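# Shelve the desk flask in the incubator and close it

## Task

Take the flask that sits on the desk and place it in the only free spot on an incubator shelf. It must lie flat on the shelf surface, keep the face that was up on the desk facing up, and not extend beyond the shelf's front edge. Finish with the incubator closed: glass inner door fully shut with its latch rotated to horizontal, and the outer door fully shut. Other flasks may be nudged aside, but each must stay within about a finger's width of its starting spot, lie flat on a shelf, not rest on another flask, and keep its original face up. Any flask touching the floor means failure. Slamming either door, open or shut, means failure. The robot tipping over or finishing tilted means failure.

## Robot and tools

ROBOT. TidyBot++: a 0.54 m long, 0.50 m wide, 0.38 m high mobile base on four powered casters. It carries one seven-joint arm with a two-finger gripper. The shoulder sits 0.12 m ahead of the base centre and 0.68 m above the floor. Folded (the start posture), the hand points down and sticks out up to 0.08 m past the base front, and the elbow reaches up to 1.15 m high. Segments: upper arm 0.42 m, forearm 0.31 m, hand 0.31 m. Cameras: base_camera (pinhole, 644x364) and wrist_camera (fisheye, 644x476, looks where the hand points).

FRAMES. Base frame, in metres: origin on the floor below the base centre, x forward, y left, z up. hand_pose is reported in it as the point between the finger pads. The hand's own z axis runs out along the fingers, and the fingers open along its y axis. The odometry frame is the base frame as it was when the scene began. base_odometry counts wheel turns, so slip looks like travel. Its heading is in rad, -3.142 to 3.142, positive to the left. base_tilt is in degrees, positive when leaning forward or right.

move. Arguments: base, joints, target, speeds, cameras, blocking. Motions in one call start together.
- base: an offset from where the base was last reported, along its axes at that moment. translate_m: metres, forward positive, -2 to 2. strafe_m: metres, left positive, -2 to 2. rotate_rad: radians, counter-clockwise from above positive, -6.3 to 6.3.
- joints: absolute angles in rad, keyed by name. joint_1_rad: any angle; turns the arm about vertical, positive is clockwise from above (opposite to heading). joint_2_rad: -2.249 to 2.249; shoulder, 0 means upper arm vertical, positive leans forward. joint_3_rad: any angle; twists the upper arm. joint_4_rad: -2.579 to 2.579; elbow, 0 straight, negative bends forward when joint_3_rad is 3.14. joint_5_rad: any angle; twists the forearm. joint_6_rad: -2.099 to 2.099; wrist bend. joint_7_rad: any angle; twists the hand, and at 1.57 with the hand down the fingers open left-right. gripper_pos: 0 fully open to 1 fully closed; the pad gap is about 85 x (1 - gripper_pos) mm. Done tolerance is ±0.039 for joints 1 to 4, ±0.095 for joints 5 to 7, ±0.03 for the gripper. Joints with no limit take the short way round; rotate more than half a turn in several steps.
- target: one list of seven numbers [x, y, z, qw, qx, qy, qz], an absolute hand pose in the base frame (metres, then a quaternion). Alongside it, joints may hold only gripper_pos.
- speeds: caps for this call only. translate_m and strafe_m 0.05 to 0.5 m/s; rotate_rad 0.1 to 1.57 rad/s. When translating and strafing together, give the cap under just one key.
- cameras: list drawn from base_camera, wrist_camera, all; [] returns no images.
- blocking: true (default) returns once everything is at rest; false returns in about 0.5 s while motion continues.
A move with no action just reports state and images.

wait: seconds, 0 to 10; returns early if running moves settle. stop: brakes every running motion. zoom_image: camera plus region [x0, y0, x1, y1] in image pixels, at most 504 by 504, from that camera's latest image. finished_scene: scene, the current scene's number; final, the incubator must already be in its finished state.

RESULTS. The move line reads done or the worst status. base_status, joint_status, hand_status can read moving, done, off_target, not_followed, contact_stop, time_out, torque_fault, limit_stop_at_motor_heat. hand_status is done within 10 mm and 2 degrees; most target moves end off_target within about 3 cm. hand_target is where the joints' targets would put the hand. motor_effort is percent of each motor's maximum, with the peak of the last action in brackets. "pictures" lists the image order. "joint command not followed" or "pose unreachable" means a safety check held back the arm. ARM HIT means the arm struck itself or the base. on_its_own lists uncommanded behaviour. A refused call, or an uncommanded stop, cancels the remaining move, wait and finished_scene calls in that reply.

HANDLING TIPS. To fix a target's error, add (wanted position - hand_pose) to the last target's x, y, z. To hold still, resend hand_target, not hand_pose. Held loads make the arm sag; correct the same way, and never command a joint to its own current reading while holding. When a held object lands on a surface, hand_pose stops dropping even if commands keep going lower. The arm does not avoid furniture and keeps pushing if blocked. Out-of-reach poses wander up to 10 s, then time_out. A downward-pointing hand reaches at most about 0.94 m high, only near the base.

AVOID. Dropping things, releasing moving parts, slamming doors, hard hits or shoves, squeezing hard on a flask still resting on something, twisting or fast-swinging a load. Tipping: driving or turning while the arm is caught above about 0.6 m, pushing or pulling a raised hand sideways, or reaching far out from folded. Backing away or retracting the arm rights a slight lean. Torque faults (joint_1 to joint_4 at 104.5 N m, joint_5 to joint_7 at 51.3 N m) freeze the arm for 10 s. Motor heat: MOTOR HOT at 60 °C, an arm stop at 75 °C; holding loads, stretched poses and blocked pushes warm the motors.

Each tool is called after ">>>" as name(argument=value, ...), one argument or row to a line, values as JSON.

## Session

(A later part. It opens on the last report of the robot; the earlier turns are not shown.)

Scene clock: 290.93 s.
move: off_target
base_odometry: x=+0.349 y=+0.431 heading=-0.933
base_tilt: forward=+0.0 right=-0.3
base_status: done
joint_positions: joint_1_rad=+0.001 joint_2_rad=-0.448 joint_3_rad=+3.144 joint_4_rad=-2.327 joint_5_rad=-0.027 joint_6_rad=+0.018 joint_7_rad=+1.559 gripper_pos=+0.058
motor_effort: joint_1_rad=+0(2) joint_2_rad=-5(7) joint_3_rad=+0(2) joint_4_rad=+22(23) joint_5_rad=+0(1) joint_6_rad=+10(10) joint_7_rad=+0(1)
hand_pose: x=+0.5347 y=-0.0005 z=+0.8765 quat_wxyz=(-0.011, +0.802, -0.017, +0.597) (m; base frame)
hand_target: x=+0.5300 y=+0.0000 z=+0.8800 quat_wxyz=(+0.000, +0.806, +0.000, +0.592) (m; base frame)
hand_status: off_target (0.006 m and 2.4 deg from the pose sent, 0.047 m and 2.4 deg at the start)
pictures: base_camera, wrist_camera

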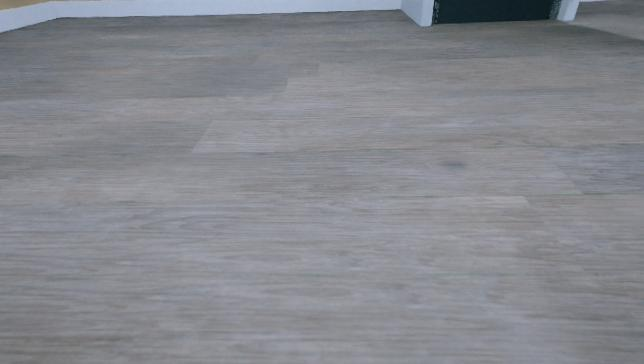

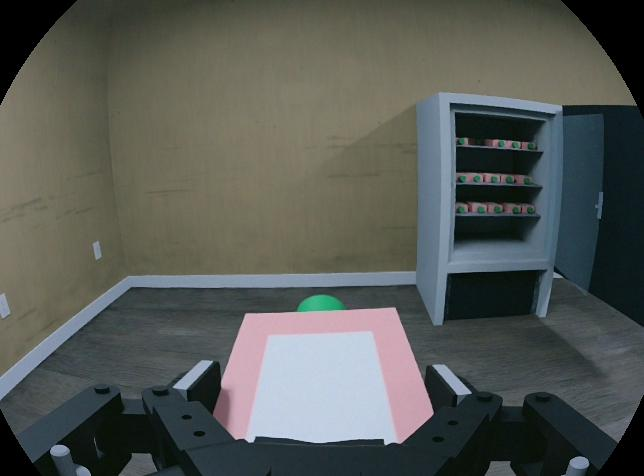

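>>> move(
  base={"strafe_m":-1.0,"translate_m":0.35},
  target=[0.53, 0, 0.96, 0, 0.806, 0, 0.592],
)

>>> zoom_image(
  camera="wrist_camera",
  region=[200, 20, 450, 270],
)

Scene clock: 304.53 s.
move: off_target
base_odometry: x=-0.246 y=-0.445 heading=-0.934
base_tilt: forward=+0.0 right=-0.4
base_status: done
joint_positions: joint_1_rad=+0.001 joint_2_rad=-0.482 joint_3_rad=+3.145 joint_4_rad=-2.083 joint_5_rad=-0.027 joint_6_rad=-0.260 joint_7_rad=+1.559 gripper_pos=+0.058
motor_effort: joint_1_rad=+0(1) joint_2_rad=-5(6) joint_3_rad=+0(2) joint_4_rad=+23(24) joint_5_rad=+1(1) joint_6_rad=+9(10) joint_7_rad=+0(1)
hand_pose: x=+0.5366 y=+0.0015 z=+0.9560 quat_wxyz=(-0.013, +0.802, -0.015, +0.597) (m; base frame)
hand_target: x=+0.5300 y=+0.0000 z=+0.9600 quat_wxyz=(+0.000, +0.806, +0.000, +0.592) (m; base frame)
hand_status: off_target (0.008 m and 2.4 deg from the pose sent, 0.084 m and 2.4 deg at the start)
pictures: base_camera, wrist_camera

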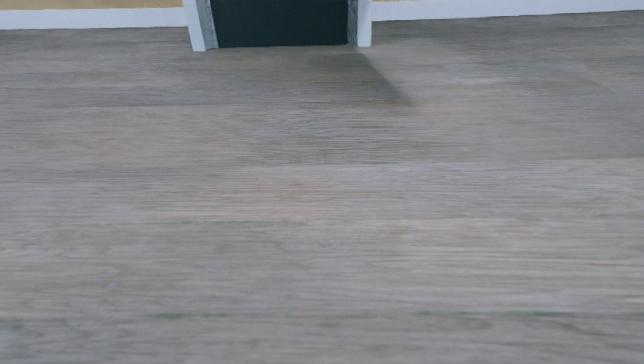

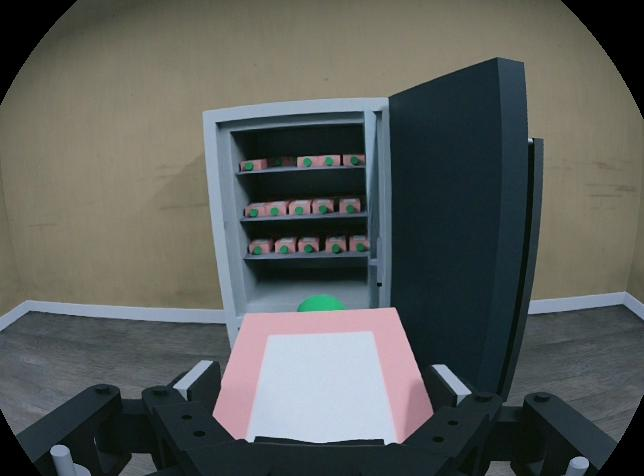

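Scaled by 2.016.

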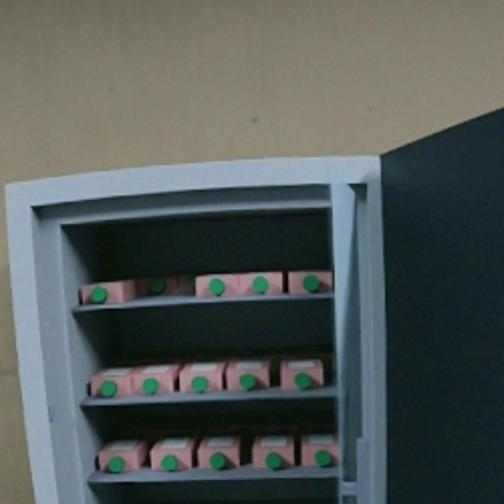

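>>> zoom_image(
  camera="wrist_camera",
  region=[220, 110, 390, 210],
)

Scaled by 2.965.

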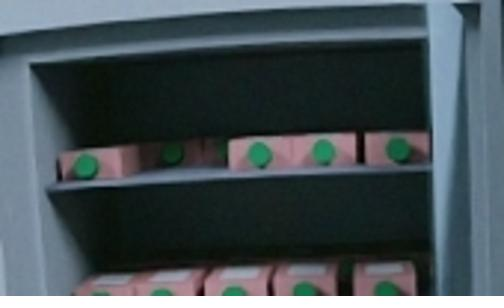

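>>> move(
  base={"strafe_m":0.16,"translate_m":0.6},
  target=[0.53, 0, 1.03, 0, 0.816, 0, 0.578],
  speeds={"translate_m":0.3},
)

>>> zoom_image(
  camera="wrist_camera",
  region=[130, 60, 440, 320],
)

Scene clock: 338.47 s.
move: off_target
base_odometry: x=+0.239 y=-0.833 heading=-0.934
base_tilt: forward=+0.1 right=-0.3
base_status: done
joint_positions: joint_1_rad=+0.001 joint_2_rad=-0.459 joint_3_rad=+3.145 joint_4_rad=-1.814 joint_5_rad=-0.027 joint_6_rad=-0.531 joint_7_rad=+1.559 gripper_pos=+0.058
motor_effort: joint_1_rad=-1(1) joint_2_rad=-6(9) joint_3_rad=+0(1) joint_4_rad=+22(24) joint_5_rad=+0(1) joint_6_rad=+9(10) joint_7_rad=+1(1)
hand_pose: x=+0.5358 y=+0.0034 z=+1.0297 quat_wxyz=(-0.015, +0.809, -0.012, +0.587) (m; base frame)
hand_target: x=+0.5300 y=+0.0000 z=+1.0300 quat_wxyz=(+0.000, +0.816, +0.000, +0.578) (m; base frame)
hand_status: off_target (0.007 m and 2.6 deg from the pose sent, 0.074 m and 3.6 deg at the start)
pictures: base_camera, wrist_camera

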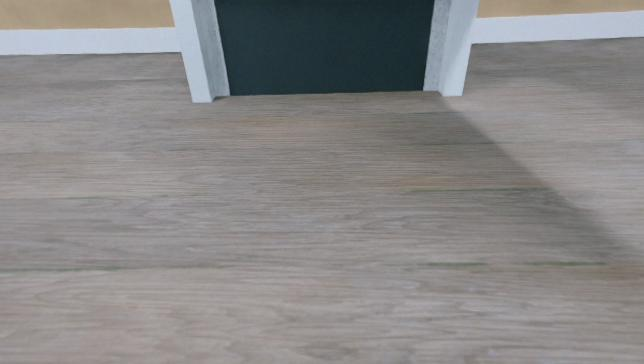

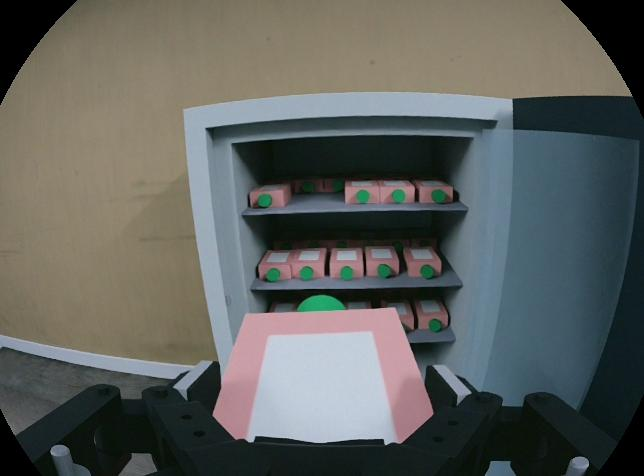

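Scaled by 1.626.

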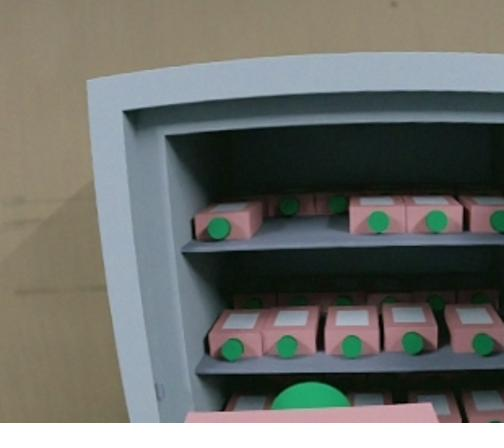

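>>> move(
  base={"translate_m":0.33},
  target=[0.53, 0, 1.05, 0, 0.816, 0, 0.578],
  speeds={"translate_m":0.2},
)

>>> zoom_image(
  camera="wrist_camera",
  region=[130, 60, 500, 360],
)

Scene clock: 388.43 s.
move: off_target
base_odometry: x=+0.436 y=-1.098 heading=-0.934
base_tilt: forward=+0.0 right=-0.3
base_status: done
joint_positions: joint_1_rad=+0.001 joint_2_rad=-0.445 joint_3_rad=+3.145 joint_4_rad=-1.740 joint_5_rad=-0.027 joint_6_rad=-0.590 joint_7_rad=+1.559 gripper_pos=+0.058
motor_effort: joint_1_rad=+0(1) joint_2_rad=-6(9) joint_3_rad=+0(2) joint_4_rad=+22(23) joint_5_rad=+0(1) joint_6_rad=+10(10) joint_7_rad=+1(1)
hand_pose: x=+0.5364 y=+0.0038 z=+1.0511 quat_wxyz=(-0.015, +0.809, -0.011, +0.588) (m; base frame)
hand_target: x=+0.5300 y=+0.0000 z=+1.0500 quat_wxyz=(+0.000, +0.816, +0.000, +0.578) (m; base frame)
hand_status: off_target (0.008 m and 2.6 deg from the pose sent, 0.021 m and 2.6 deg at the start)
pictures: base_camera, wrist_camera

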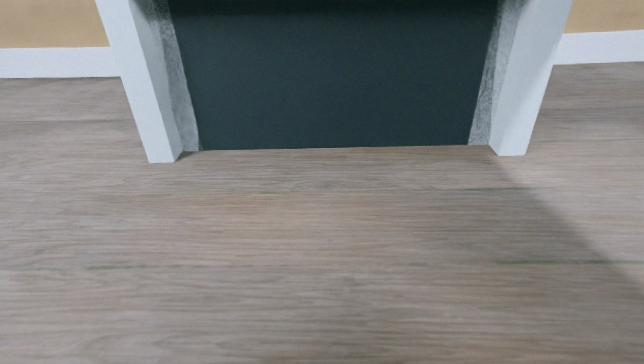

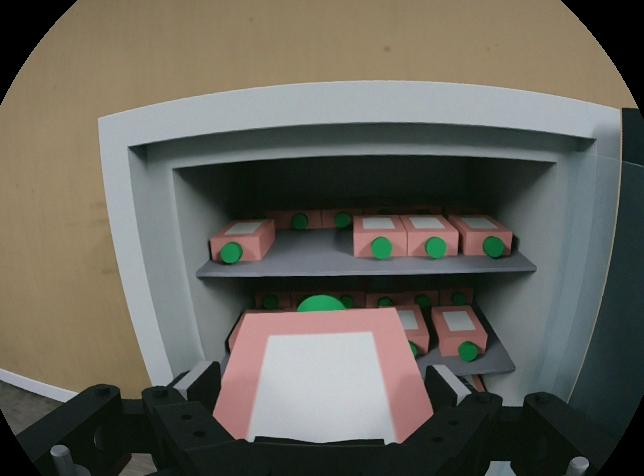

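Scaled by 1.362.

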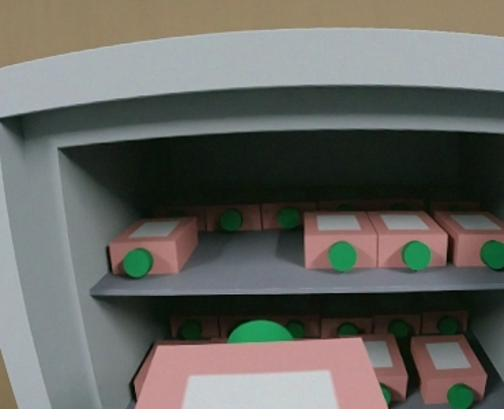

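>>> move(
  base={"translate_m":0.15,"strafe_m":0.014},
  target=[0.53, 0, 1.012, 0, 0.819, 0, 0.574],
  speeds={"translate_m":0.1},
)

>>> zoom_image(
  camera="wrist_camera",
  region=[160, 120, 500, 420],
)

Scene clock: 484.90 s.
move: time_out
base_odometry: x=+0.535 y=-1.208 heading=-0.939
base_tilt: forward=+0.0 right=-0.3
base_status: translate_m time_out (by the wheels' count: +0.147 of +0.150); strafe_m time_out (by the wheels' count: +0.014 of +0.014)
joint_positions: joint_1_rad=+0.000 joint_2_rad=-0.454 joint_3_rad=+3.146 joint_4_rad=-1.847 joint_5_rad=-0.027 joint_6_rad=-0.579 joint_7_rad=+1.559 gripper_pos=+0.058
motor_effort: joint_1_rad=-1(1) joint_2_rad=-6(13) joint_3_rad=-1(3) joint_4_rad=+23(24) joint_5_rad=+0(1) joint_6_rad=+9(10) joint_7_rad=+1(1)
hand_pose: x=+0.5305 y=+0.0035 z=+0.9942 quat_wxyz=(-0.015, +0.834, -0.013, +0.552) (m; base frame)
hand_target: x=+0.5300 y=+0.0000 z=+1.0120 quat_wxyz=(+0.000, +0.819, +0.000, +0.574) (m; base frame)
hand_status: off_target (0.018 m and 3.8 deg from the pose sent, 0.040 m and 2.9 deg at the start)
pictures: base_camera, wrist_camera

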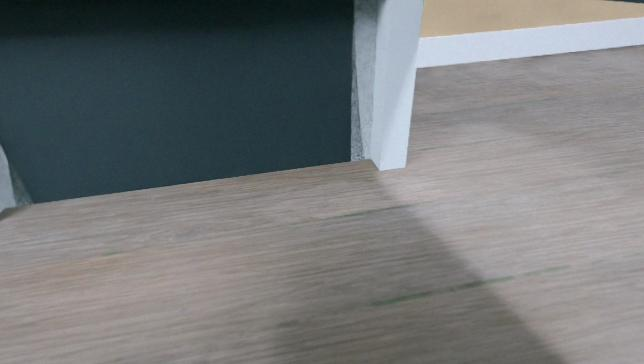

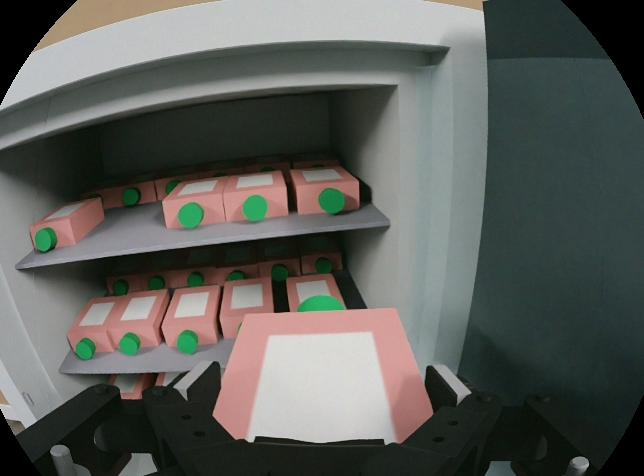

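Scaled by 1.482.

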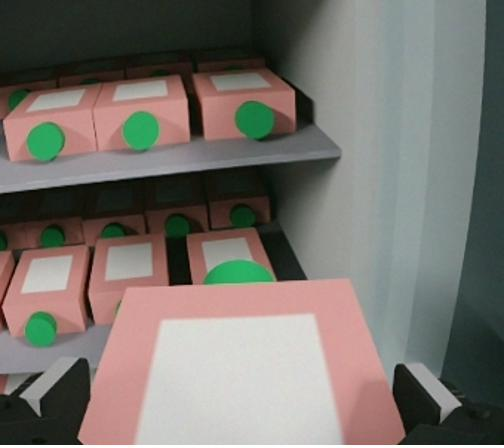

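>>> move(
  base={"translate_m":-0.2},
  speeds={"translate_m":0.1},
)

Scene clock: 501.33 s.
move: done
base_odometry: x=+0.416 y=-1.047 heading=-0.938
base_tilt: forward=+0.0 right=-0.2
base_status: done
joint_positions: joint_1_rad=+0.000 joint_2_rad=-0.462 joint_3_rad=+3.146 joint_4_rad=-1.847 joint_5_rad=-0.027 joint_6_rad=-0.579 joint_7_rad=+1.559 gripper_pos=+0.058
motor_effort: joint_1_rad=+0(1) joint_2_rad=-5(9) joint_3_rad=+0(1) joint_4_rad=+22(23) joint_5_rad=+0(1) joint_6_rad=+9(9) joint_7_rad=+0(1)
hand_pose: x=+0.5279 y=+0.0035 z=+0.9977 quat_wxyz=(-0.015, +0.831, -0.012, +0.555) (m; base frame)
pictures: base_camera, wrist_camera

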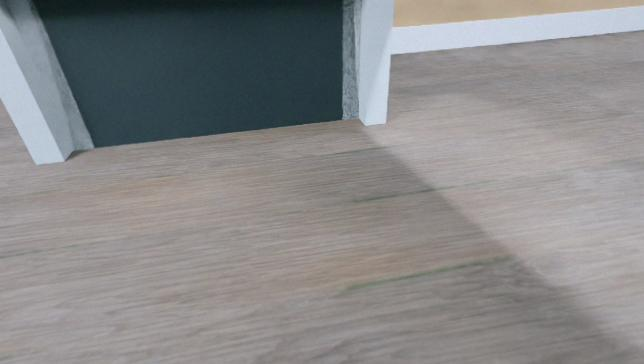

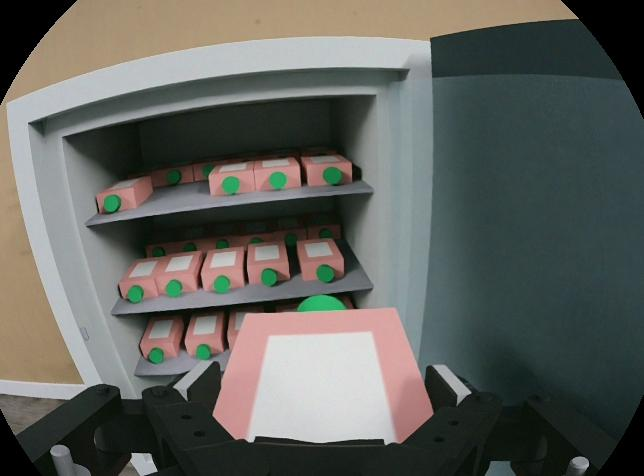

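>>> move(
  base={"translate_m":-0.45},
  speeds={"translate_m":0.2},
)

>>> move(
  joints={"joint_1_rad":0.4},
)

Scene clock: 564.90 s.
move: done
base_odometry: x=+0.150 y=-0.684 heading=-0.937
base_tilt: forward=+0.0 right=-0.3
base_status: done
joint_positions: joint_1_rad=+0.000 joint_2_rad=-0.466 joint_3_rad=+3.146 joint_4_rad=-1.847 joint_5_rad=-0.027 joint_6_rad=-0.579 joint_7_rad=+1.559 gripper_pos=+0.058
motor_effort: joint_1_rad=+0(1) joint_2_rad=-5(9) joint_3_rad=-1(1) joint_4_rad=+22(23) joint_5_rad=+0(0) joint_6_rad=+9(10) joint_7_rad=+1(1)
hand_pose: x=+0.5268 y=+0.0035 z=+0.9990 quat_wxyz=(-0.015, +0.830, -0.012, +0.557) (m; base frame)
pictures: base_camera, wrist_camera

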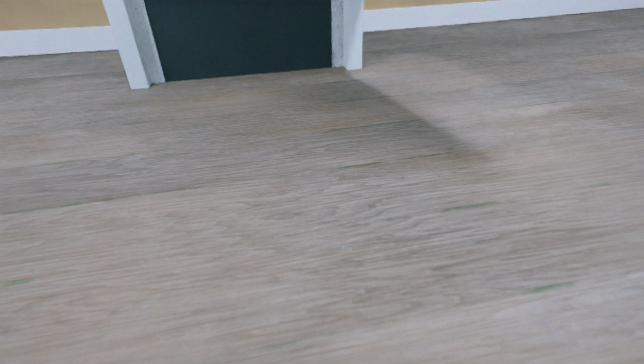

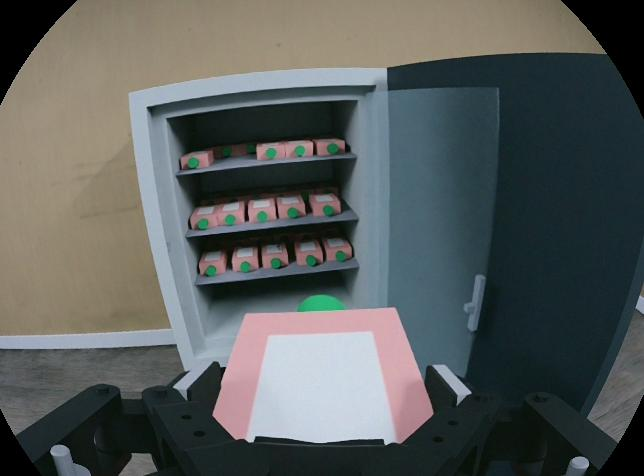

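Scene clock: 566.47 s.
move: done
base_odometry: x=+0.150 y=-0.684 heading=-0.937
base_tilt: forward=+0.0 right=-0.3
joint_positions: joint_1_rad=+0.386 joint_2_rad=-0.466 joint_3_rad=+3.146 joint_4_rad=-1.847 joint_5_rad=-0.027 joint_6_rad=-0.579 joint_7_rad=+1.559 gripper_pos=+0.058
joint_status: all done
motor_effort: joint_1_rad=+0(2) joint_2_rad=-5(5) joint_3_rad=+0(1) joint_4_rad=+22(23) joint_5_rad=+0(1) joint_6_rad=+9(9) joint_7_rad=+0(1)
hand_pose: x=+0.4982 y=-0.1501 z=+0.9990 quat_wxyz=(+0.092, +0.813, -0.171, +0.549) (m; base frame)
pictures: base_camera, wrist_camera

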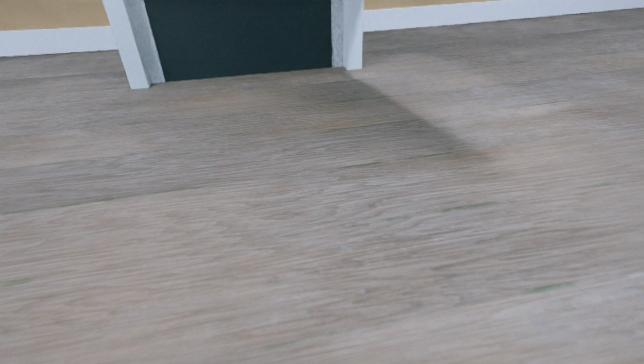

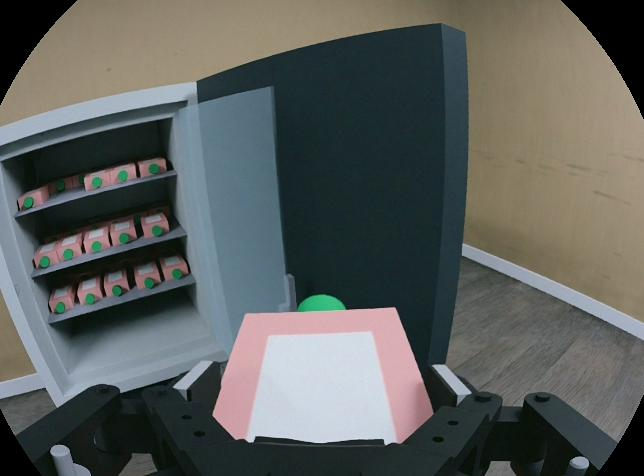

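>>> zoom_image(
  camera="wrist_camera",
  region=[140, 60, 480, 380],
)

Scaled by 1.482.

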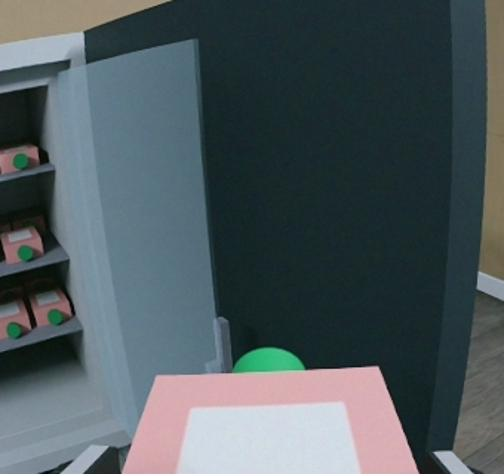

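>>> move(
  base={"rotate_rad":0.17},
  joints={"joint_1_rad":0.0},
  speeds={"rotate_rad":0.4},
)

>>> zoom_image(
  camera="wrist_camera",
  region=[150, 60, 550, 360],
)

Scene clock: 656.30 s.
move: done
base_odometry: x=+0.150 y=-0.684 heading=-0.767
base_tilt: forward=+0.0 right=-0.3
base_status: done
joint_positions: joint_1_rad=+0.014 joint_2_rad=-0.466 joint_3_rad=+3.146 joint_4_rad=-1.847 joint_5_rad=-0.027 joint_6_rad=-0.579 joint_7_rad=+1.559 gripper_pos=+0.058
joint_status: all done
motor_effort: joint_1_rad=+0(2) joint_2_rad=-5(6) joint_3_rad=+0(2) joint_4_rad=+23(23) joint_5_rad=+0(1) joint_6_rad=+9(9) joint_7_rad=+1(1)
hand_pose: x=+0.5268 y=-0.0023 z=+0.9990 quat_wxyz=(-0.011, +0.830, -0.018, +0.557) (m; base frame)
pictures: base_camera, wrist_camera

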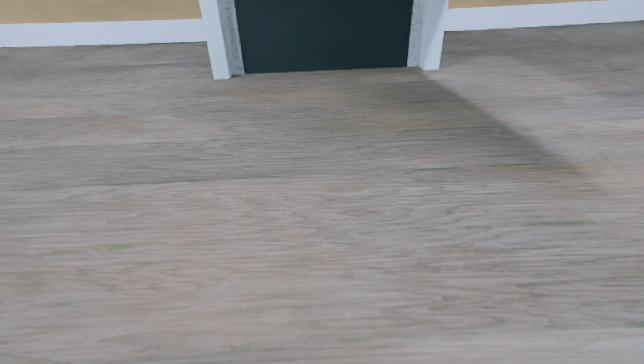

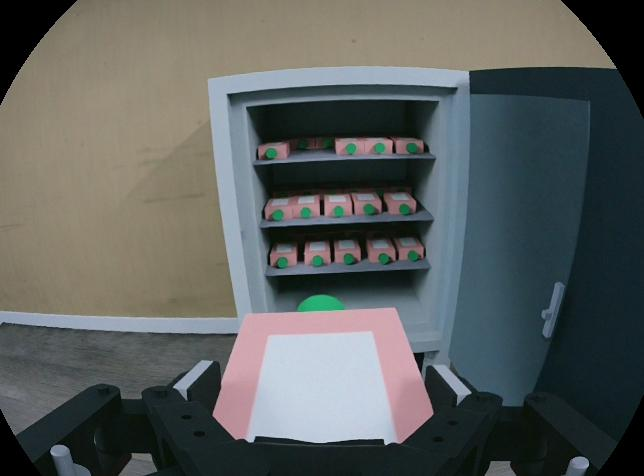

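Scaled by 1.260.

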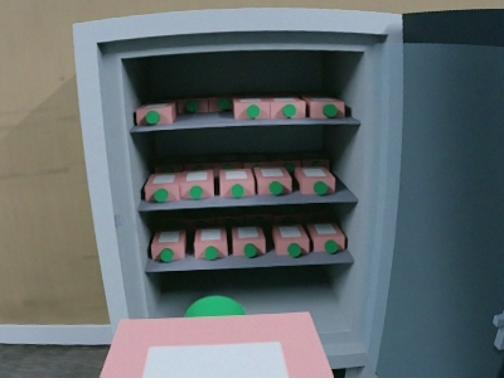

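>>> move(
  base={"rotate_rad":0.03,"strafe_m":-0.03,"translate_m":0.4},
  target=[0.53, 0, 1.03, 0, 0.810, 0, 0.586],
  speeds={"translate_m":0.15},
)

>>> zoom_image(
  camera="wrist_camera",
  region=[130, 60, 550, 360],
)

Scene clock: 690.23 s.
move: off_target
base_odometry: x=+0.417 y=-0.983 heading=-0.736
base_tilt: forward=+0.0 right=-0.3
base_status: done
joint_positions: joint_1_rad=+0.006 joint_2_rad=-0.464 joint_3_rad=+3.146 joint_4_rad=-1.830 joint_5_rad=-0.027 joint_6_rad=-0.579 joint_7_rad=+1.559 gripper_pos=+0.058
motor_effort: joint_1_rad=+0(2) joint_2_rad=-6(8) joint_3_rad=-1(2) joint_4_rad=+23(24) joint_5_rad=+0(1) joint_6_rad=+9(10) joint_7_rad=+0(1)
hand_pose: x=+0.5284 y=+0.0011 z=+1.0081 quat_wxyz=(-0.014, +0.826, -0.015, +0.563) (m; base frame)
hand_target: x=+0.5300 y=+0.0000 z=+1.0300 quat_wxyz=(+0.000, +0.810, +0.000, +0.586) (m; base frame)
hand_status: off_target (0.022 m and 4.0 deg from the pose sent, 0.031 m and 4.8 deg at the start)
pictures: base_camera, wrist_camera

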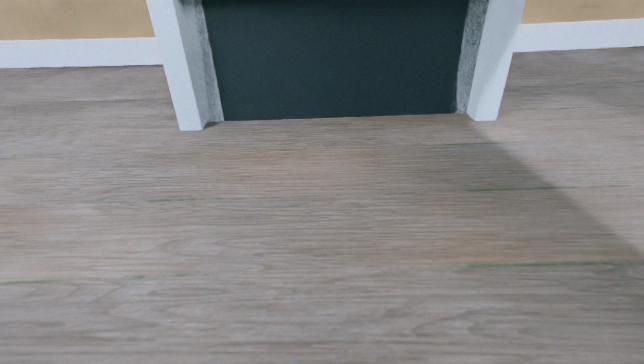

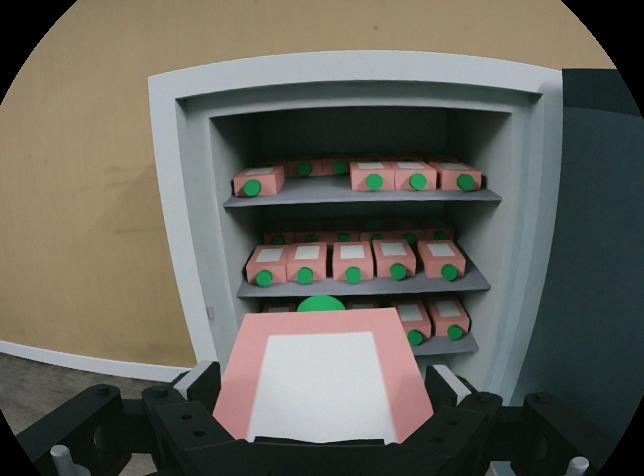

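Scaled by 1.200.

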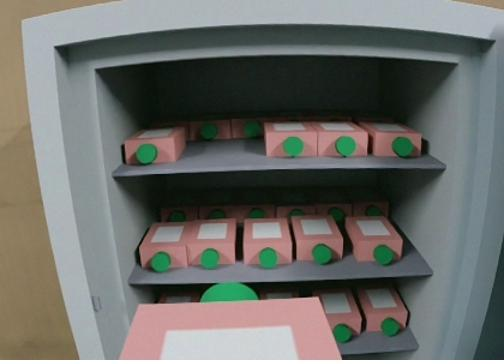

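>>> move(
  target=[0.53, 0, 1.03, 0, 0.785, 0, 0.6195],
  cameras=[],
)

>>> move(
  base={"translate_m":0.1},
  target=[0.53, 0, 1.02, 0, 0.807, 0, 0.5906],
  speeds={"translate_m":0.1},
)

Scene clock: 700.93 s.
move: off_target
base_odometry: x=+0.417 y=-0.983 heading=-0.736
base_tilt: forward=+0.0 right=-0.3
joint_positions: joint_1_rad=+0.006 joint_2_rad=-0.479 joint_3_rad=+3.146 joint_4_rad=-1.904 joint_5_rad=-0.027 joint_6_rad=-0.454 joint_7_rad=+1.559 gripper_pos=+0.058
motor_effort: joint_1_rad=-1(2) joint_2_rad=-5(5) joint_3_rad=+0(1) joint_4_rad=+23(24) joint_5_rad=+0(0) joint_6_rad=+9(10) joint_7_rad=+1(1)
hand_pose: x=+0.5328 y=+0.0002 z=+1.0068 quat_wxyz=(-0.013, +0.807, -0.016, +0.590) (m; base frame)
hand_target: x=+0.5300 y=+0.0000 z=+1.0300 quat_wxyz=(+0.000, +0.785, +0.000, +0.619) (m; base frame)
hand_status: off_target (0.023 m and 4.8 deg from the pose sent, 0.022 m and 8.4 deg at the start)
pictures: none

Scene clock: 702.47 s.
move: off_target
base_odometry: x=+0.491 y=-1.050 heading=-0.736
base_tilt: forward=+0.1 right=-0.3
base_status: done
joint_positions: joint_1_rad=+0.006 joint_2_rad=-0.474 joint_3_rad=+3.146 joint_4_rad=-1.876 joint_5_rad=-0.027 joint_6_rad=-0.485 joint_7_rad=+1.559 gripper_pos=+0.058
motor_effort: joint_1_rad=+0(1) joint_2_rad=-5(9) joint_3_rad=+0(1) joint_4_rad=+22(23) joint_5_rad=+0(1) joint_6_rad=+9(10) joint_7_rad=+0(1)
hand_pose: x=+0.5327 y=+0.0004 z=+1.0120 quat_wxyz=(-0.013, +0.810, -0.015, +0.587) (m; base frame)
hand_target: x=+0.5300 y=+0.0000 z=+1.0200 quat_wxyz=(+0.000, +0.807, +0.000, +0.591) (m; base frame)
hand_status: off_target (0.008 m and 2.4 deg from the pose sent, 0.013 m and 2.3 deg at the start)
pictures: base_camera, wrist_camera

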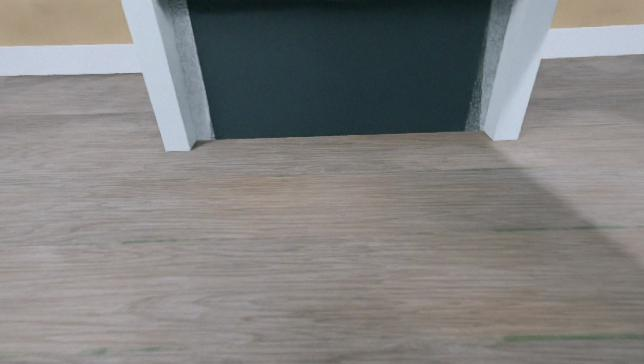

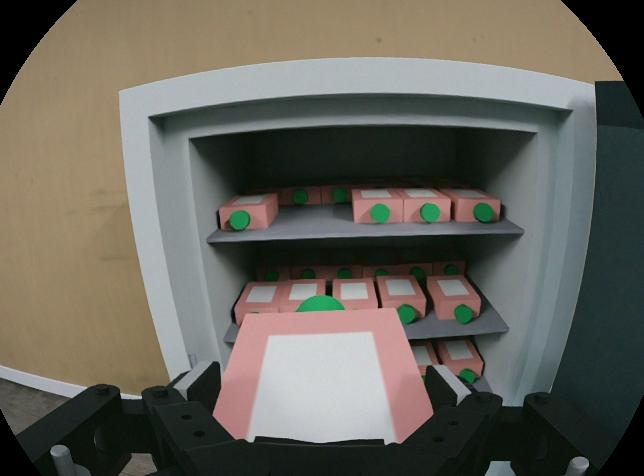

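>>> move(
  base={"translate_m":0.1},
  speeds={"translate_m":0.1},
)

Scene clock: 709.80 s.
move: done
base_odometry: x=+0.566 y=-1.118 heading=-0.737
base_tilt: forward=+0.0 right=-0.3
base_status: done
joint_positions: joint_1_rad=+0.006 joint_2_rad=-0.474 joint_3_rad=+3.146 joint_4_rad=-1.876 joint_5_rad=-0.027 joint_6_rad=-0.485 joint_7_rad=+1.559 gripper_pos=+0.058
motor_effort: joint_1_rad=+0(1) joint_2_rad=-5(9) joint_3_rad=+0(1) joint_4_rad=+22(23) joint_5_rad=+0(1) joint_6_rad=+9(10) joint_7_rad=+0(1)
hand_pose: x=+0.5328 y=+0.0004 z=+1.0119 quat_wxyz=(-0.013, +0.810, -0.015, +0.587) (m; base frame)
pictures: base_camera, wrist_camera

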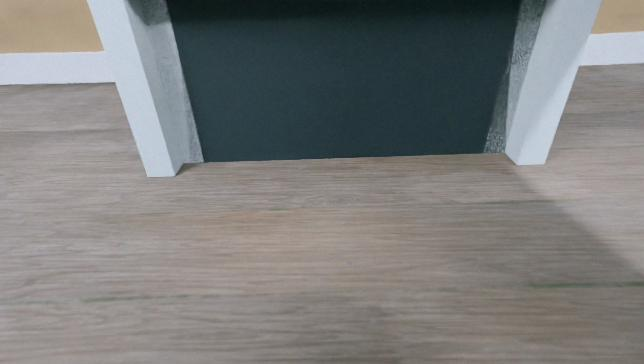

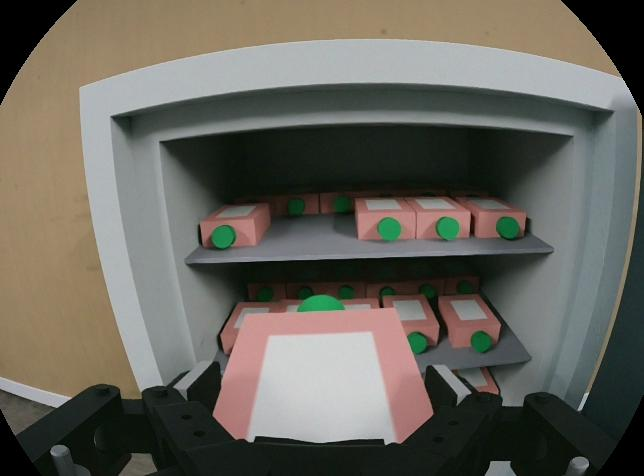

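>>> move(
  base={"translate_m":0.1,"strafe_m":0.012},
  speeds={"translate_m":0.08},
)

>>> zoom_image(
  camera="wrist_camera",
  region=[100, 60, 600, 450],
)

Scene clock: 722.10 s.
move: done
base_odometry: x=+0.648 y=-1.176 heading=-0.737
base_tilt: forward=+0.1 right=-0.4
base_status: done
joint_positions: joint_1_rad=+0.006 joint_2_rad=-0.474 joint_3_rad=+3.146 joint_4_rad=-1.876 joint_5_rad=-0.027 joint_6_rad=-0.485 joint_7_rad=+1.559 gripper_pos=+0.058
motor_effort: joint_1_rad=-1(1) joint_2_rad=-5(8) joint_3_rad=+0(1) joint_4_rad=+23(23) joint_5_rad=+0(1) joint_6_rad=+9(10) joint_7_rad=+0(1)
hand_pose: x=+0.5326 y=+0.0004 z=+1.0121 quat_wxyz=(-0.013, +0.810, -0.015, +0.587) (m; base frame)
pictures: base_camera, wrist_camera

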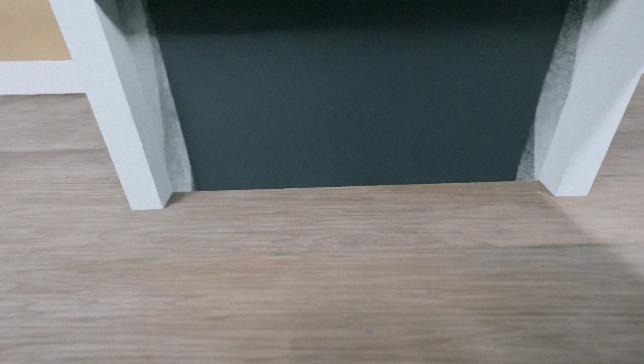

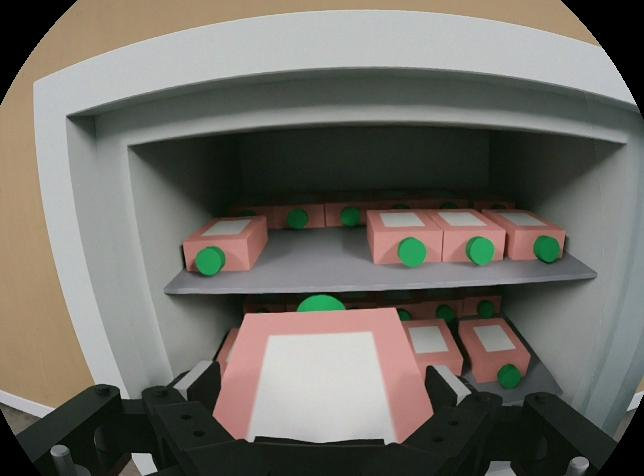

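Scaled by 1.008.

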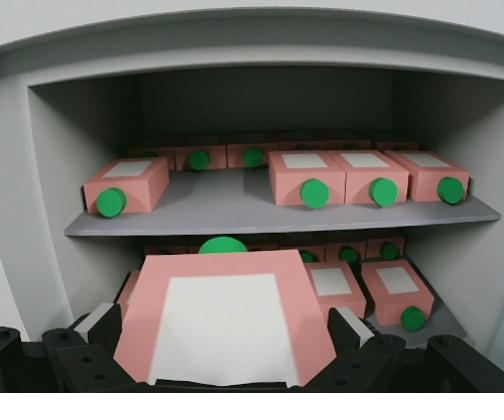

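>>> move(
  base={"translate_m":0.15,"strafe_m":0.006},
  speeds={"translate_m":0.08},
)

>>> zoom_image(
  camera="wrist_camera",
  region=[100, 100, 600, 450],
)

Scene clock: 738.87 s.
move: done
base_odometry: x=+0.763 y=-1.272 heading=-0.737
base_tilt: forward=+0.0 right=-0.4
base_status: done
joint_positions: joint_1_rad=+0.006 joint_2_rad=-0.475 joint_3_rad=+3.146 joint_4_rad=-1.876 joint_5_rad=-0.027 joint_6_rad=-0.485 joint_7_rad=+1.559 gripper_pos=+0.058
motor_effort: joint_1_rad=+0(1) joint_2_rad=-5(8) joint_3_rad=-1(1) joint_4_rad=+23(23) joint_5_rad=+0(1) joint_6_rad=+9(10) joint_7_rad=+0(1)
hand_pose: x=+0.5325 y=+0.0004 z=+1.0123 quat_wxyz=(-0.013, +0.809, -0.015, +0.587) (m; base frame)
pictures: base_camera, wrist_camera

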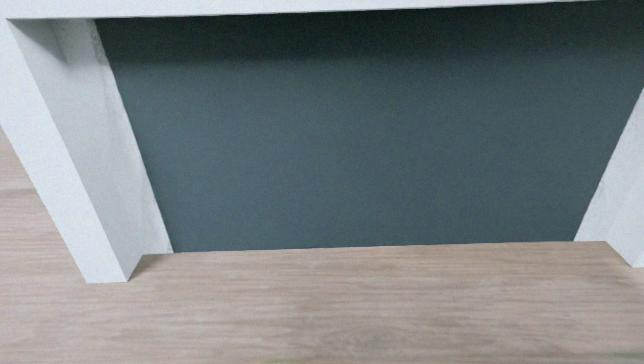

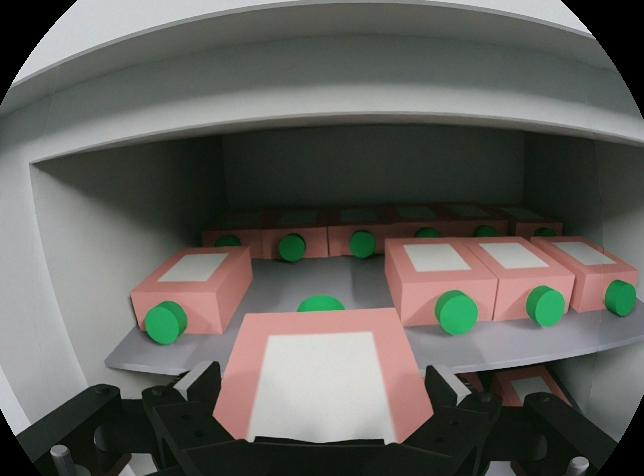

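Scaled by 1.008.

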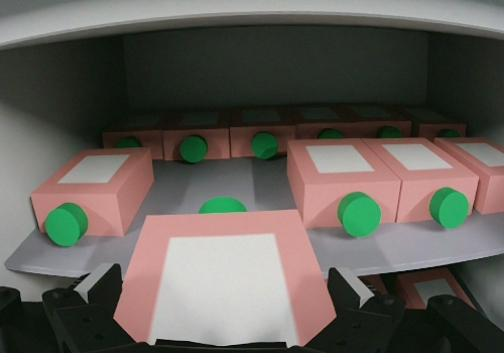

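>>> move(
  target=[0.62, 0.003, 1.022, 0, 0.807, 0, 0.5906],
)

>>> zoom_image(
  camera="wrist_camera",
  region=[100, 130, 600, 470],
)

Scene clock: 747.07 s.
move: off_target
base_odometry: x=+0.763 y=-1.272 heading=-0.737
base_tilt: forward=+0.0 right=-0.3
joint_positions: joint_1_rad=+0.006 joint_2_rad=-0.262 joint_3_rad=+3.146 joint_4_rad=-1.765 joint_5_rad=-0.027 joint_6_rad=-0.443 joint_7_rad=+1.559 gripper_pos=+0.058
motor_effort: joint_1_rad=-1(1) joint_2_rad=-13(14) joint_3_rad=+0(1) joint_4_rad=+22(23) joint_5_rad=+0(1) joint_6_rad=+9(10) joint_7_rad=+1(1)
hand_pose: x=+0.6133 y=-0.0005 z=+0.9958 quat_wxyz=(-0.012, +0.826, -0.016, +0.563) (m; base frame)
hand_target: x=+0.6200 y=+0.0030 z=+1.0220 quat_wxyz=(+0.000, +0.807, +0.000, +0.591) (m; base frame)
hand_status: off_target (0.027 m and 4.5 deg from the pose sent, 0.088 m and 2.4 deg at the start)
pictures: base_camera, wrist_camera

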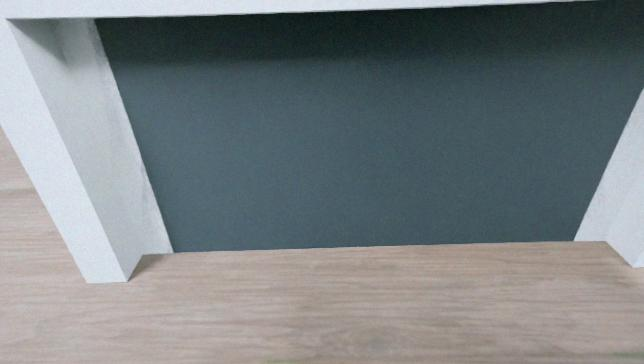

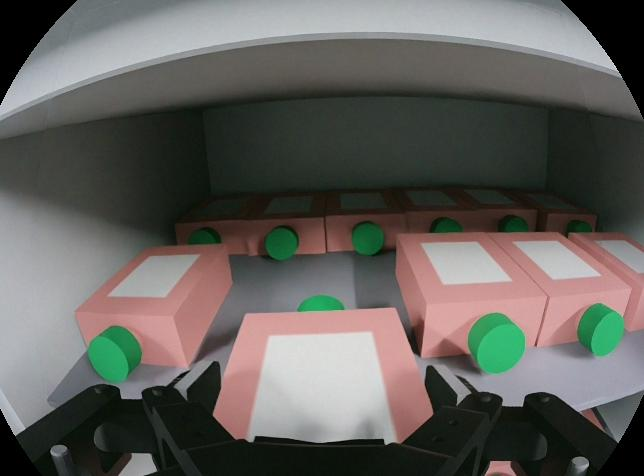

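Scaled by 1.008.

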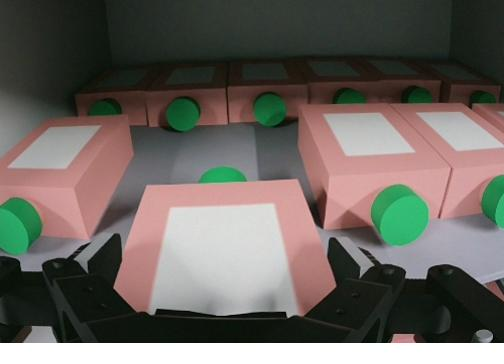

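>>> move(
  target=[0.62, 0.010, 1.045, 0, 0.785, 0, 0.6195],
  cameras=["wrist_camera"],
)

Scene clock: 753.50 s.
move: off_target
base_odometry: x=+0.763 y=-1.272 heading=-0.737
base_tilt: forward=+0.0 right=-0.3
joint_positions: joint_1_rad=+0.027 joint_2_rad=-0.262 joint_3_rad=+3.105 joint_4_rad=-1.764 joint_5_rad=-0.026 joint_6_rad=-0.383 joint_7_rad=+1.559 gripper_pos=+0.058
motor_effort: joint_1_rad=+0(1) joint_2_rad=-13(13) joint_3_rad=-1(1) joint_4_rad=+23(23) joint_5_rad=+0(0) joint_6_rad=+9(10) joint_7_rad=+1(1)
hand_pose: x=+0.6191 y=+0.0116 z=+1.0134 quat_wxyz=(-0.013, +0.809, -0.006, +0.588) (m; base frame)
hand_target: x=+0.6200 y=+0.0100 z=+1.0450 quat_wxyz=(+0.000, +0.785, +0.000, +0.619) (m; base frame)
hand_status: off_target (0.032 m and 4.9 deg from the pose sent, 0.051 m and 8.4 deg at the start)
pictures: wrist_camera

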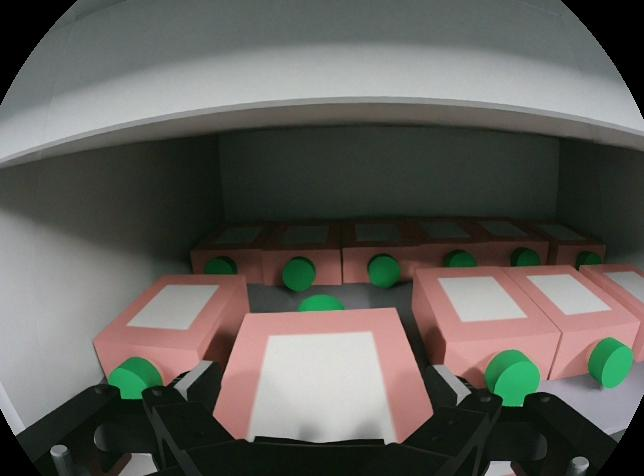

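>>> move(
  target=[0.66, 0.010, 1.047, 0, 0.783, 0, 0.622],
  cameras=["wrist_camera"],
)

Scene clock: 759.30 s.
move: off_target
base_odometry: x=+0.763 y=-1.272 heading=-0.737
base_tilt: forward=+0.1 right=-0.4
joint_positions: joint_1_rad=+0.027 joint_2_rad=-0.179 joint_3_rad=+3.104 joint_4_rad=-1.701 joint_5_rad=-0.017 joint_6_rad=-0.350 joint_7_rad=+1.559 gripper_pos=+0.058
motor_effort: joint_1_rad=-1(1) joint_2_rad=-16(17) joint_3_rad=-1(1) joint_4_rad=+23(24) joint_5_rad=+0(1) joint_6_rad=+10(10) joint_7_rad=+1(1)
hand_pose: x=+0.6548 y=+0.0105 z=+1.0190 quat_wxyz=(-0.011, +0.805, -0.004, +0.593) (m; base frame)
hand_target: x=+0.6600 y=+0.0100 z=+1.0470 quat_wxyz=(+0.000, +0.783, +0.000, +0.622) (m; base frame)
hand_status: off_target (0.028 m and 4.4 deg from the pose sent, 0.053 m and 5.2 deg at the start)
pictures: wrist_camera

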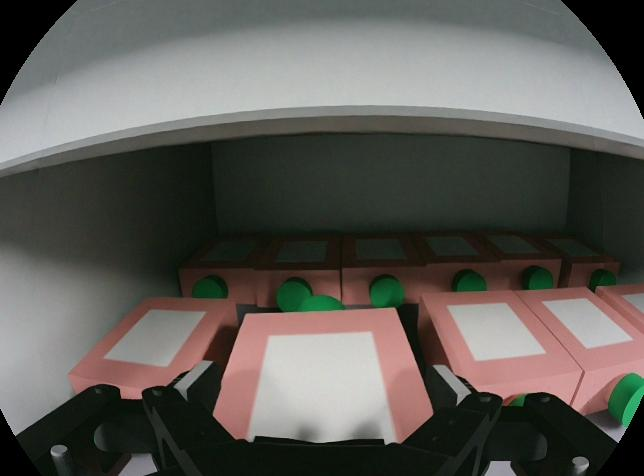

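>>> move(
  target=[0.70, 0.010, 1.032, 0, 0.790, 0, 0.6131],
  cameras=["wrist_camera"],
)

Scene clock: 788.60 s.
move: off_target
base_odometry: x=+0.763 y=-1.272 heading=-0.737
base_tilt: forward=+0.0 right=-0.3
joint_positions: joint_1_rad=+0.024 joint_2_rad=-0.077 joint_3_rad=+3.104 joint_4_rad=-1.647 joint_5_rad=+0.017 joint_6_rad=-0.331 joint_7_rad=+1.549 gripper_pos=+0.058
motor_effort: joint_1_rad=-1(1) joint_2_rad=-19(22) joint_3_rad=-1(1) joint_4_rad=+23(24) joint_5_rad=+1(1) joint_6_rad=+9(10) joint_7_rad=+1(1)
hand_pose: x=+0.6951 y=+0.0083 z=+1.0009 quat_wxyz=(-0.002, +0.813, +0.002, +0.582) (m; base frame)
hand_target: x=+0.7000 y=+0.0100 z=+1.0320 quat_wxyz=(+0.000, +0.790, +0.000, +0.613) (m; base frame)
hand_status: off_target (0.032 m and 4.5 deg from the pose sent, 0.047 m and 3.2 deg at the start)
pictures: wrist_camera

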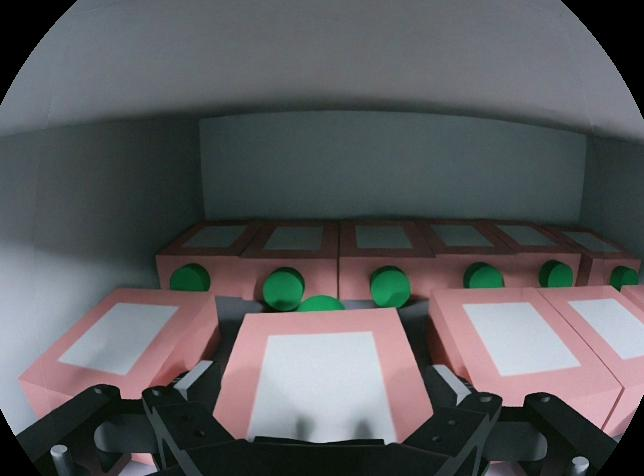

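>>> move(
  target=[0.70, 0.010, 1.018, 0, 0.790, 0, 0.6131],
  cameras=["wrist_camera"],
)

>>> move(
  target=[0.70, 0.010, 1.010, 0, 0.790, 0, 0.6131],
  cameras=["wrist_camera"],
)

Scene clock: 796.87 s.
move: off_target
base_odometry: x=+0.763 y=-1.272 heading=-0.737
base_tilt: forward=+0.1 right=-0.3
joint_positions: joint_1_rad=+0.024 joint_2_rad=-0.077 joint_3_rad=+3.103 joint_4_rad=-1.671 joint_5_rad=+0.027 joint_6_rad=-0.286 joint_7_rad=+1.541 gripper_pos=+0.058
motor_effort: joint_1_rad=-1(1) joint_2_rad=-20(20) joint_3_rad=+0(1) joint_4_rad=+22(23) joint_5_rad=+1(1) joint_6_rad=+9(10) joint_7_rad=+0(1)
hand_pose: x=+0.6970 y=+0.0083 z=+0.9992 quat_wxyz=(-0.001, +0.808, +0.003, +0.590) (m; base frame)
hand_target: x=+0.7000 y=+0.0100 z=+1.0180 quat_wxyz=(+0.000, +0.790, +0.000, +0.613) (m; base frame)
hand_status: off_target (0.019 m and 3.4 deg from the pose sent, 0.018 m and 4.5 deg at the start)
pictures: wrist_camera

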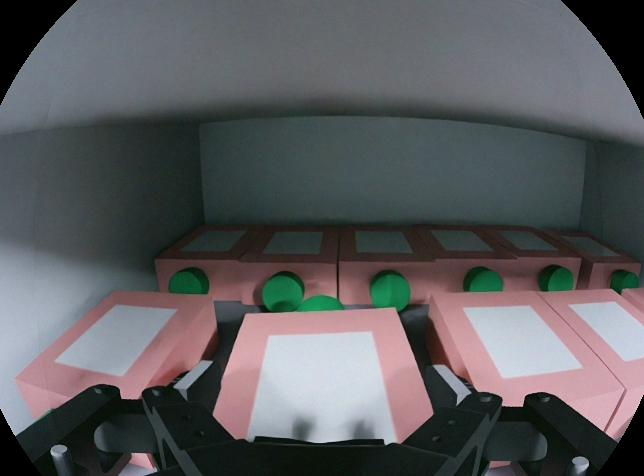

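Scene clock: 797.50 s.
move: off_target
base_odometry: x=+0.763 y=-1.272 heading=-0.737
base_tilt: forward=+0.0 right=-0.2
joint_positions: joint_1_rad=+0.027 joint_2_rad=-0.077 joint_3_rad=+3.098 joint_4_rad=-1.692 joint_5_rad=+0.035 joint_6_rad=-0.259 joint_7_rad=+1.533 gripper_pos=+0.058
motor_effort: joint_1_rad=-1(1) joint_2_rad=-19(20) joint_3_rad=-1(1) joint_4_rad=+22(24) joint_5_rad=+1(1) joint_6_rad=+10(10) joint_7_rad=+0(1)
hand_pose: x=+0.6972 y=+0.0093 z=+0.9942 quat_wxyz=(-0.001, +0.806, +0.003, +0.592) (m; base frame)
hand_target: x=+0.7000 y=+0.0100 z=+1.0100 quat_wxyz=(+0.000, +0.790, +0.000, +0.613) (m; base frame)
hand_status: off_target (0.016 m and 3.0 deg from the pose sent, 0.011 m and 3.4 deg at the start)
pictures: wrist_camera

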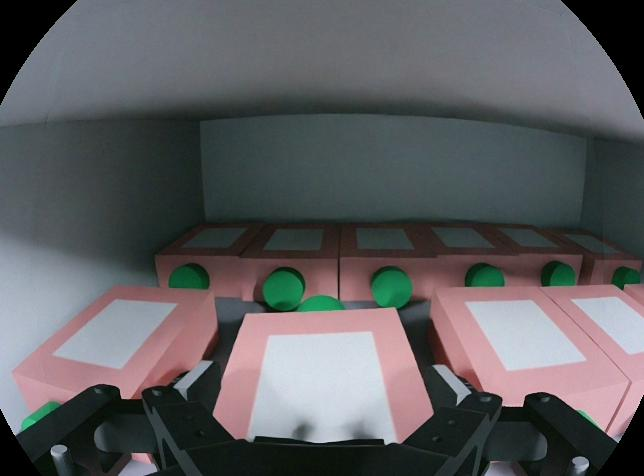

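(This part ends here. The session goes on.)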